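# Place the strawberry cake in the white basket

## Task

Get the strawberry cake inside the white basket. The basket and all other objects must stay roughly where they started, and at the end neither arm may be in contact with any of them.

## Robot and tools

Robot: two 6-joint arms, left_arm and right_arm, each with a parallel gripper. Each arm's joints, base to hand, are waist (joint1), shoulder (joint2), elbow (joint3), wrist pitch (joint4), wrist yaw (joint5), wrist roll (joint6). Wrist yaw is sign-flipped relative to the URDF on both arms, in commands and in every readout, but the stated ranges below use URDF signs. So a URDF range of a to b becomes -b to -a in your numbers.

Frame: all hand positions and orientations are in the scene frame. Origin is at table height, midway between the nominal bases. +z is up, +x points out over the table, and left_arm sits on +y. Calibrated bases: left_arm at (-0.026, +0.301, 0) m, right_arm at (+0.053, -0.333, 0) m, both with almost no yaw. Printed hand poses can be off by a few cm, more at long reach. end_effector_position is the point between the finger pads, roughly 1 cm short of the tips. Fingers point along the gripper's +z and open along its y.

The row format is shared by execute_actions and move. Each row has 14 numbers in [-1, 1]: left_arm's 6 joint values then its opening, then right_arm's 6 joint values then its opening. Send all 14 even if only one arm moves.
- Joint values are offsets from the Joint targets reported at the start of the action or call, not from the previous row. Repeating an offset moves the arm further again. Scale: 1.0 = 2.224 rad for waist, shoulder and elbow; 1.0 = 8.485 rad for wrist pitch, wrist yaw and wrist roll.
- Opening is absolute: +1 fully open, -1 closed. Between the ends, the fingers go to where grip_measured reads that value. Sending 0 is a real command (half open). To leave a gripper unchanged, resend its current command.
- Ranges (rad, URDF signs): waist -2.618 to 3.054, shoulder 0.000 to 3.142, elbow 0.000 to 3.142, wrist pitch -1.571 to 1.571, wrist yaw -1.571 to 1.571, wrist roll -2.094 to 2.094. True ends can differ by up to 0.059 rad. An action that would push a joint more than 0.059 rad beyond its range is rejected for both arms. A joint sent past its real end stops there, and the result reports "joint sent to its limit".

execute_actions(actions, cameras)
- actions: a list of actions. Each action is a table of up to 15 rows, one per control step of 1/30 s. If there are fewer rows, the last row is held for the remaining steps of the 15.
- An empty list just reports state and images.
- A malformed action, or a first action that breaks the range check, rejects the whole call.

move(target, speed, blend, opening_speed, blocking, cameras)
All joints of both arms travel along a synchronized path, so the hand moves on a curve.
- target: one 14-number row, or a list of up to 15 rows. Every row is an offset from the same current Joint targets, not chained from the row before.
- speed: rad/s for the joint with the farthest to go, 0.01 to 12.57, default 0.5. Give one number, or one per target.
- blend: rad, for rounding corners at intermediate targets; default 0.
- opening_speed: rate of opening change per second on the -1..1 scale, at least 0.2. Use a low value when closing on soft or fragile things.
- blocking: false returns after about 0.5 s while the move continues.
- Finger changes in later targets take effect only after the arms settle at that target.
- Paths take at least 0.5 s; paths over 10 s end short of their targets.
- The path does not avoid obstacles or the other arm. Fast motion, or a target well past a contact, hits or presses harder.
- Result line "move:" reports how the move ended: done, off_target (stopped more than 0.035 rad from target), moving, held or fault. limits=held means some steps were withheld.

wait(seconds): 0 to 10 s. Both arms hold their last commands, and any running move continues.

stop(): brakes a running move. It needs some room, more if the move was fast.

zoom_image(camera, region): camera is cam_head_left, cam_head_right, cam_left_wrist or cam_right_wrist. region is [x0, y0, x1, y1] in pixels of that camera's latest image, at most 504x504, origin top-left. All images are 672x504.

read_manual(section): only "licences"; has no effect on the robot.

finished_scene(scene): give the current scene's number. It ends the scene for good, so the cake must already be resting in the basket and both arms clear.

Results:
- Joint positions and velocities per arm, in joint order (rad, rad/s), plus finger gap (m; 0.094 when fully open).
- "Joint targets": the base your next offsets count from.
- grip_measured: the opening on the command scale. Empty it reads up to about 2.7 mm wide. Under a squeeze it reads a little narrower than the part, so it does not reveal contact.
- grip_effort_nm: gripper motor effort; negative means closing. It is offset and does not return to zero at rest.
- Joint torques: include gravity, are offset and noisy, and joints 1 to 3 wrap at ±28 N m.
- "within noise": the velocities are essentially zero.
- "joint command not followed": the clearance check changed targets. It does not keep the two grippers apart.
- MOTOR HOT: a motor is at 75 °C. At 90 °C the arm folds and idles. Avoid long holds, outstretched poses and pushing against things.

Motion limits: each joint target may lead its measured angle by at most 0.339 rad (waist, shoulder, elbow) or 2.2 rad (wrist joints). A target more than 200 mm from the current hand position gets scaled back. Big motions may therefore need several actions. An arm pressing on something keeps pressing: command its targets back past its measured positions to relieve it.

Avoid:
- dropping the cake or releasing it while it is moving;
- knocking the basket or other items, or pushing anything off the table;
- fast impacts;
- the two arms colliding or one gripper closing on the other;
- finishing while a finger or a wrist camera cable still touches an object (the cable counts as contact).

Loose objects may occasionally be nudged by outside pushes. To release, command an opening well above grip_measured, then lift clear.

Each tool is called after "Emit:" in YAML: its name, and indented under it one key for each argument.

## Session

Emit:
execute_actions:
  actions: []
  cameras: ["cam_head_right"]

Scene clock: 0.00 s.
left_arm: end_effector_position=(+0.3753, +0.2977, +0.1035) grip_measured=+1.000 grip_effort_nm=n/a end_effector_quat_wxyz=(+0.586, +0.042, +0.806, -0.072) | right_arm: end_effector_position=(+0.4622, -0.3357, +0.1305) grip_measured=+1.000 grip_effort_nm=n/a end_effector_quat_wxyz=(+0.634, +0.023, +0.773, -0.029)
Joint positions: left_arm=[0.077 1.568 0.393 0.855 -0.268 0.017 0.094] | right_arm=[0.031 1.561 0.381 0.982 -0.115 0.006 0.094]
Joint velocities: within noise
Joint torques (N m): no reading
Motor temperatures (°C): left_arm=[22 26 23 21 23 19 23] | right_arm=[23 24 24 29 23 21 20]
Heat: left arm: 26 °C; right arm: 29 °C.
Joint targets: left_arm=[0.077 1.563 0.398 0.849 -0.269 0.017] | right_arm=[0.031 1.558 0.384 0.971 -0.116 0.006]
Tool commands: left_gripper/opening=+1.0 right_gripper/opening=+1.0
Images, in order (width x height): cam_head_right 672x504.

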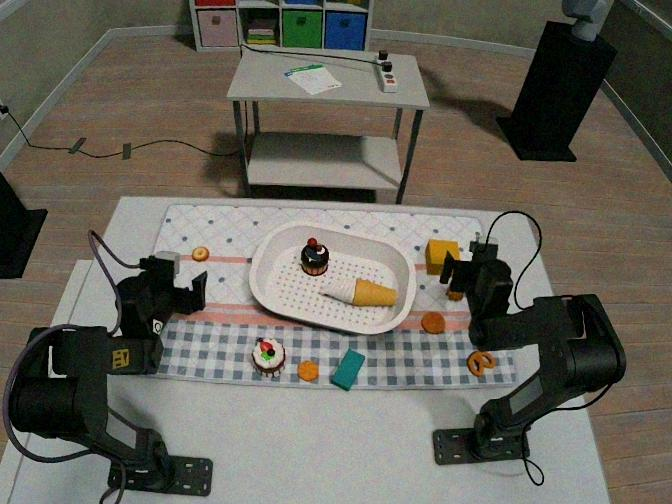

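Emit:
move:
  target:
    - [-0.17,0.0166,0.5405,-0.1827,0.0317,-0.002,1,0,0,0,0,0,0,1]
    - [-0.356,0.0526,0.5013,-0.2655,0.0317,-0.002,1,0,0,0,0,0,0,1]
  speed: 2
  blend: 0.3
  cameras: ["cam_left_wrist"]

Scene clock: 7.33 s.
left_arm: end_effector_position=(+0.2129, +0.1052, +0.1557) grip_measured=+1.000 grip_effort_nm=0.007 end_effector_quat_wxyz=(+0.019, +0.338, +0.941, -0.012) | right_arm: end_effector_position=(+0.4622, -0.3357, +0.1305) grip_measured=+1.000 grip_effort_nm=0.027 end_effector_quat_wxyz=(+0.634, +0.023, +0.773, -0.029)
Joint positions: left_arm=[-0.714 1.675 1.525 -1.378 -0.009 0.007 0.094] | right_arm=[0.031 1.561 0.381 0.982 -0.115 0.006 0.094]
Joint velocities: within noise
Joint torques (N m): left_arm=[-0.13 -6.39 4.81 0.19 0.09 -0.05] | right_arm=[0.03 -4.81 6.68 1.6 -0.05 0]
Motor temperatures (°C): left_arm=[22 26 23 23 23 19 23] | right_arm=[23 25 25 31 23 21 20]
Heat: left arm: 26 °C; right arm: 31 °C.
Joint targets: left_arm=[-0.715 1.680 1.514 -1.403 0.000 0.000] | right_arm=[0.031 1.558 0.384 0.971 -0.116 0.006]
move: done
Images, in order (width x height): cam_left_wrist 672x504.

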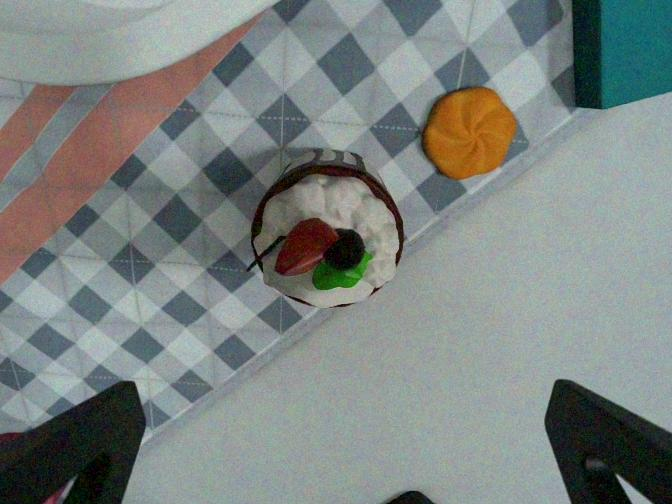

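Emit:
move:
  target:
    - [0.0045,0.0432,-0.1592,0.0532,0,0,1,0,0,0,0,0,0,1]
    - [0.0045,0.0432,-0.1592,0.0532,0,0,0.2,0,0,0,0,0,0,1]
    - [0.0045,0.0112,0.0121,-0.0004,0,0,0.2,0,0,0,0,0,0,1]
    - [0.0958,0.1331,0.1452,0.0462,0,-0.0592,0.2,0,0,0,0,0,0,1]
  speed: [0.8,0.8,1,1]
  opening_speed: 1
  blend: [0,0,0.05,0]
  cameras: ["cam_left_wrist","cam_head_right"]

Scene clock: 23.40 s.
left_arm: end_effector_position=(+0.3880, +0.0926, +0.1495) grip_measured=+0.406 grip_effort_nm=-1.023 end_effector_quat_wxyz=(+0.163, -0.013, +0.983, -0.086) | right_arm: end_effector_position=(+0.4622, -0.3357, +0.1305) grip_measured=+1.000 grip_effort_nm=0.027 end_effector_quat_wxyz=(+0.634, +0.023, +0.773, -0.029)
Joint positions: left_arm=[-0.498 1.968 1.804 -1.035 -0.002 -0.494 0.066] | right_arm=[0.031 1.561 0.381 0.982 -0.115 0.006 0.094]
Joint velocities: within noise
Joint torques (N m): left_arm=[-0.39 -9.51 8.9 1.34 0.02 -0.05] | right_arm=[0.03 -4.81 6.65 1.6 -0.05 0]
Motor temperatures (°C): left_arm=[22 27 24 22 23 19 23] | right_arm=[23 25 26 32 23 21 20]
Heat: left arm: 27 °C; right arm: 32 °C.
Joint targets: left_arm=[-0.502 1.976 1.837 -1.011 0.000 -0.502] | right_arm=[0.031 1.558 0.384 0.971 -0.116 0.006]
move: done
Images, in order (width x height): cam_head_right 672x504, cam_left_wrist 672x504.

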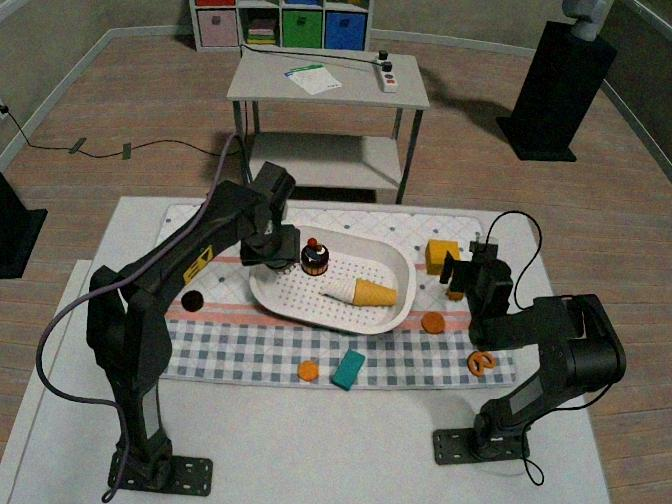

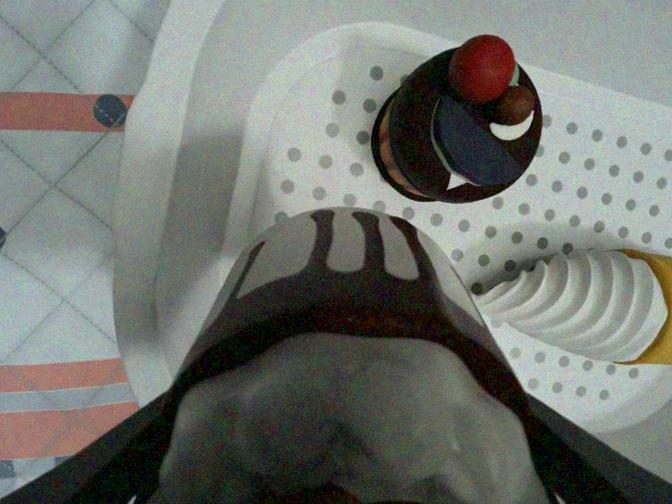

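Emit:
move:
  target:
    - [0.001,0.071,0.0749,-0.0187,0,0,0.2,0,0,0,0,0,0,1]
    - [0.002,0.2302,0.2271,-0.0491,0,0,0.2,0,0,0,0,0,0,1]
    - [0.002,0.2302,0.2271,-0.0491,0,0,0.7,0,0,0,0,0,0,1]
    - [0.002,0.071,0.0749,-0.0187,0,0,0.7,0,0,0,0,0,0,1]
  speed: [0.6,0.45,0.5,0.7]
  opening_speed: 1
  blend: [0.05,0,0,0]
  cameras: ["cam_left_wrist"]

Scene clock: 38.30 s.
left_arm: end_effector_position=(+0.3998, +0.0866, +0.1279) grip_measured=+0.698 grip_effort_nm=0.120 end_effector_quat_wxyz=(+0.113, -0.014, +0.992, -0.060) | right_arm: end_effector_position=(+0.4622, -0.3357, +0.1305) grip_measured=+1.000 grip_effort_nm=0.032 end_effector_quat_wxyz=(+0.634, +0.023, +0.773, -0.029)
Joint positions: left_arm=[-0.498 2.146 2.018 -1.187 -0.002 -0.495 0.08] | right_arm=[0.031 1.561 0.381 0.982 -0.115 0.006 0.094]
Joint velocities: within noise
Joint torques (N m): left_arm=[-0.02 -12.46 4.83 1.05 0.01 -0.06] | right_arm=[0.03 -4.82 6.68 1.6 -0.04 -0.01]
Motor temperatures (°C): left_arm=[22 31 26 23 23 19 24] | right_arm=[23 25 26 33 23 21 20]
Heat: left arm: 31 °C; right arm: 33 °C.
Joint targets: left_arm=[-0.497 2.134 2.003 -1.170 0.000 -0.502] | right_arm=[0.031 1.558 0.384 0.971 -0.116 0.006]
move: done
Images, in order (width x height): cam_left_wrist 672x504.

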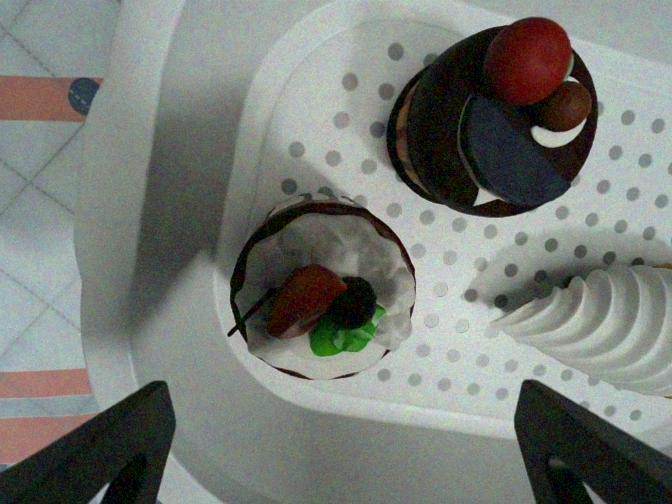

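Emit:
finished_scene:
  scene: 2

The scene is finished: the task was done.


## Next scene

The same job, from a new start.

Emit:
execute_actions:
  actions: []
  cameras: ["cam_head_right"]

Scene clock: 0.00 s.
left_arm: end_effector_position=(+0.3701, +0.3334, +0.1050) grip_measured=+1.000 grip_effort_nm=n/a end_effector_quat_wxyz=(+0.593, -0.053, +0.803, +0.032) | right_arm: end_effector_position=(+0.4655, -0.3440, +0.1221) grip_measured=+1.000 grip_effort_nm=n/a end_effector_quat_wxyz=(+0.618, +0.034, +0.785, -0.032)
Joint positions: left_arm=[0.018 1.543 0.359 0.885 0.068 -0.032 0.094] | right_arm=[0.01 1.573 0.405 0.93 -0.111 0.019 0.094]
Joint velocities: within noise
Joint torques (N m): no reading
Motor temperatures (°C): left_arm=[22 24 21 20 23 19 23] | right_arm=[23 22 23 26 23 21 20]
Heat: left arm: 24 °C; right arm: 26 °C.
Joint targets: left_arm=[0.018 1.538 0.364 0.880 0.068 -0.032] | right_arm=[0.010 1.570 0.408 0.918 -0.112 0.019]
Tool commands: left_gripper/opening=+1.0 right_gripper/opening=+1.0
Images, in order (width x height): cam_head_right 672x504.

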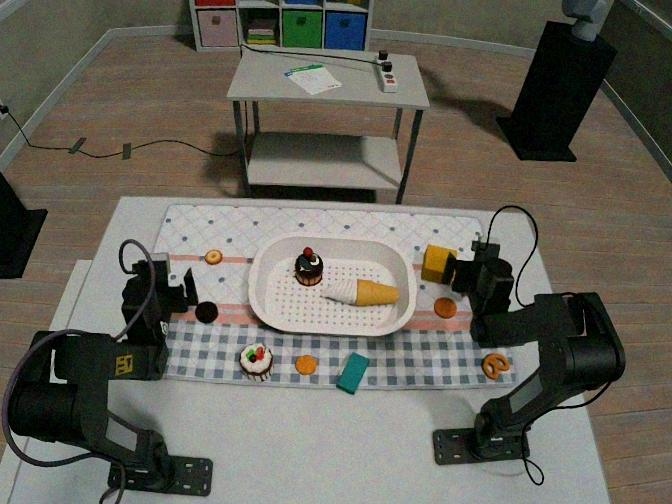

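Emit:
move:
  target:
    - [-0.143,0.0054,0.5108,-0.1862,-0.008,0.0038,1,0,0,0,0,0,0,1]
    - [-0.3107,0.0265,0.478,-0.2689,-0.008,0.0038,1,0,0,0,0,0,0,1]
  speed: 2
  blend: 0.3
  cameras: ["cam_left_wrist"]

Scene clock: 7.77 s.
left_arm: end_effector_position=(+0.2047, +0.1309, +0.1569) grip_measured=+1.000 grip_effort_nm=0.007 end_effector_quat_wxyz=(+0.021, +0.311, +0.950, -0.006) | right_arm: end_effector_position=(+0.4655, -0.3440, +0.1221) grip_measured=+1.000 grip_effort_nm=0.027 end_effector_quat_wxyz=(+0.618, +0.034, +0.785, -0.032)
Joint positions: left_arm=[-0.67 1.59 1.44 -1.377 0.003 -0.006 0.094] | right_arm=[0.01 1.573 0.405 0.93 -0.111 0.019 0.094]
Joint velocities: within noise
Joint torques (N m): left_arm=[-0.28 -5.55 4.6 0.18 -0.01 0.1] | right_arm=[0.03 -5.01 6.61 1.54 -0.05 -0.01]
Motor temperatures (°C): left_arm=[22 25 22 23 23 19 23] | right_arm=[23 22 23 28 23 21 20]
Heat: left arm: 25 °C; right arm: 28 °C.
Joint targets: left_arm=[-0.672 1.597 1.427 -1.402 0.000 0.000] | right_arm=[0.010 1.570 0.408 0.918 -0.112 0.019]
move: done
Images, in order (width x height): cam_left_wrist 672x504.

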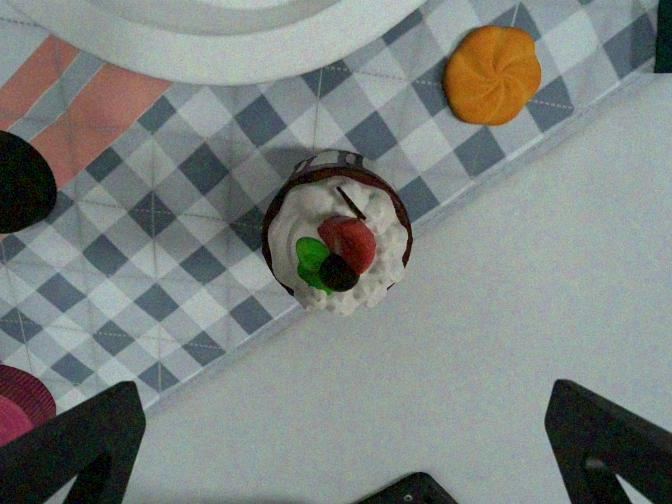

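Emit:
move:
  target:
    - [0,0.0436,-0.1632,0.0543,0,0,1,0,0,0,0,0,0,1]
    - [0,0.0436,-0.1632,0.0543,0,0,0.2,0,0,0,0,0,0,1]
    - [0,0.0126,0.0135,-0.0001,0,0,0.2,0,0,0,0,0,0,1]
    - [0.0652,0.1461,0.1587,0.0411,0,-0.0621,0.2,0,0,0,0,0,0,1]
  speed: [0.8,0.8,1,1]
  opening_speed: 1
  blend: [0,0,0.05,0]
  cameras: ["cam_left_wrist"]

Scene clock: 25.03 s.
left_arm: end_effector_position=(+0.3616, +0.0925, +0.1505) grip_measured=+0.407 grip_effort_nm=-1.023 end_effector_quat_wxyz=(+0.144, -0.011, +0.986, -0.078) | right_arm: end_effector_position=(+0.4655, -0.3440, +0.1221) grip_measured=+1.000 grip_effort_nm=0.027 end_effector_quat_wxyz=(+0.618, +0.034, +0.785, -0.032)
Joint positions: left_arm=[-0.527 1.914 1.748 -1.076 0.003 -0.519 0.066] | right_arm=[0.01 1.573 0.405 0.93 -0.111 0.019 0.094]
Joint velocities: within noise
Joint torques (N m): left_arm=[-0.06 -9.11 8.76 1.24 -0.03 -0.06] | right_arm=[0.03 -5 6.61 1.54 -0.05 -0.01]
Motor temperatures (°C): left_arm=[22 25 23 22 23 19 23] | right_arm=[23 23 24 31 23 21 20]
Heat: left arm: 25 °C; right arm: 31 °C.
Joint targets: left_arm=[-0.527 1.922 1.780 -1.053 0.000 -0.527] | right_arm=[0.010 1.570 0.408 0.918 -0.112 0.019]
move: done
Images, in order (width x height): cam_left_wrist 672x504.

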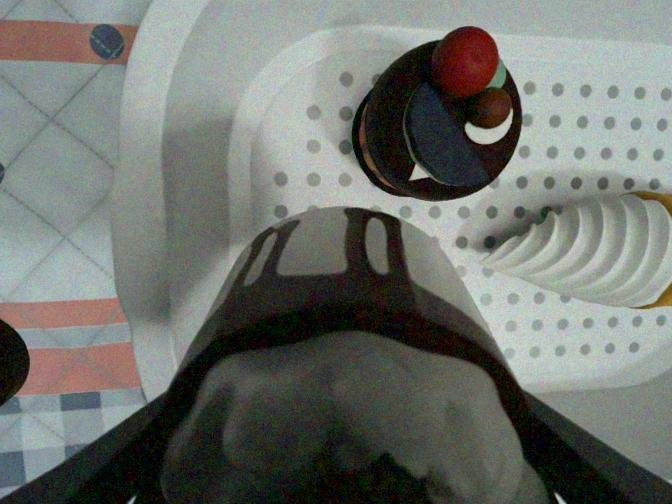

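Emit:
move:
  target:
    - [0,0.0692,0.0656,-0.0173,0,0,0.2,0,0,0,0,0,0,1]
    - [0,0.1866,0.1353,-0.0309,0,0,0.2,0,0,0,0,0,0,1]
    - [0,0.1866,0.1353,-0.0309,0,0,0.7,0,0,0,0,0,0,1]
    - [0,0.0692,0.0656,-0.0173,0,0,0.7,0,0,0,0,0,0,1]
  speed: [0.6,0.45,0.5,0.7]
  opening_speed: 1
  blend: [0.05,0,0,0]
  cameras: ["cam_left_wrist"]

Scene clock: 36.77 s.
left_arm: end_effector_position=(+0.3722, +0.0868, +0.1322) grip_measured=+0.698 grip_effort_nm=0.110 end_effector_quat_wxyz=(+0.095, -0.012, +0.994, -0.051) | right_arm: end_effector_position=(+0.4655, -0.3440, +0.1221) grip_measured=+1.000 grip_effort_nm=0.032 end_effector_quat_wxyz=(+0.618, +0.034, +0.785, -0.032)
Joint positions: left_arm=[-0.527 2.079 1.941 -1.217 0.003 -0.52 0.08] | right_arm=[0.01 1.573 0.405 0.93 -0.111 0.019 0.094]
Joint velocities: within noise
Joint torques (N m): left_arm=[-0.05 -11.28 4.77 0.94 -0.03 -0.06] | right_arm=[0.03 -5.03 6.61 1.54 -0.05 -0.01]
Motor temperatures (°C): left_arm=[22 28 25 22 23 19 23] | right_arm=[23 23 24 32 23 21 20]
Heat: left arm: 28 °C; right arm: 32 °C.
Joint targets: left_arm=[-0.527 2.076 1.926 -1.200 0.000 -0.527] | right_arm=[0.010 1.570 0.408 0.918 -0.112 0.019]
move: done
Images, in order (width x height): cam_left_wrist 672x504.

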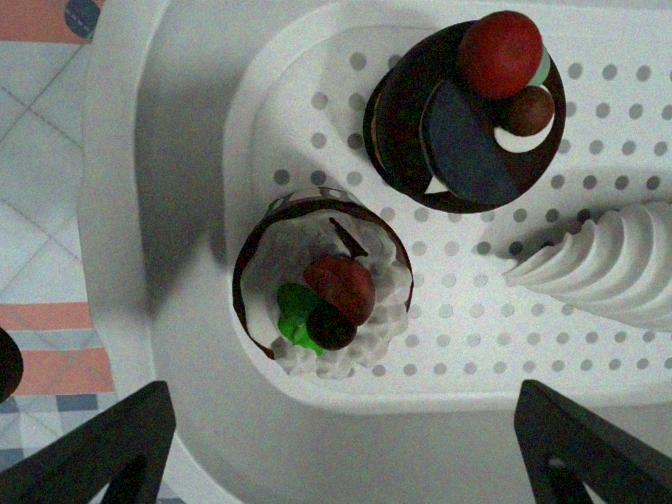

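Emit:
finished_scene:
  scene: 3

The scene is finished: the task was done.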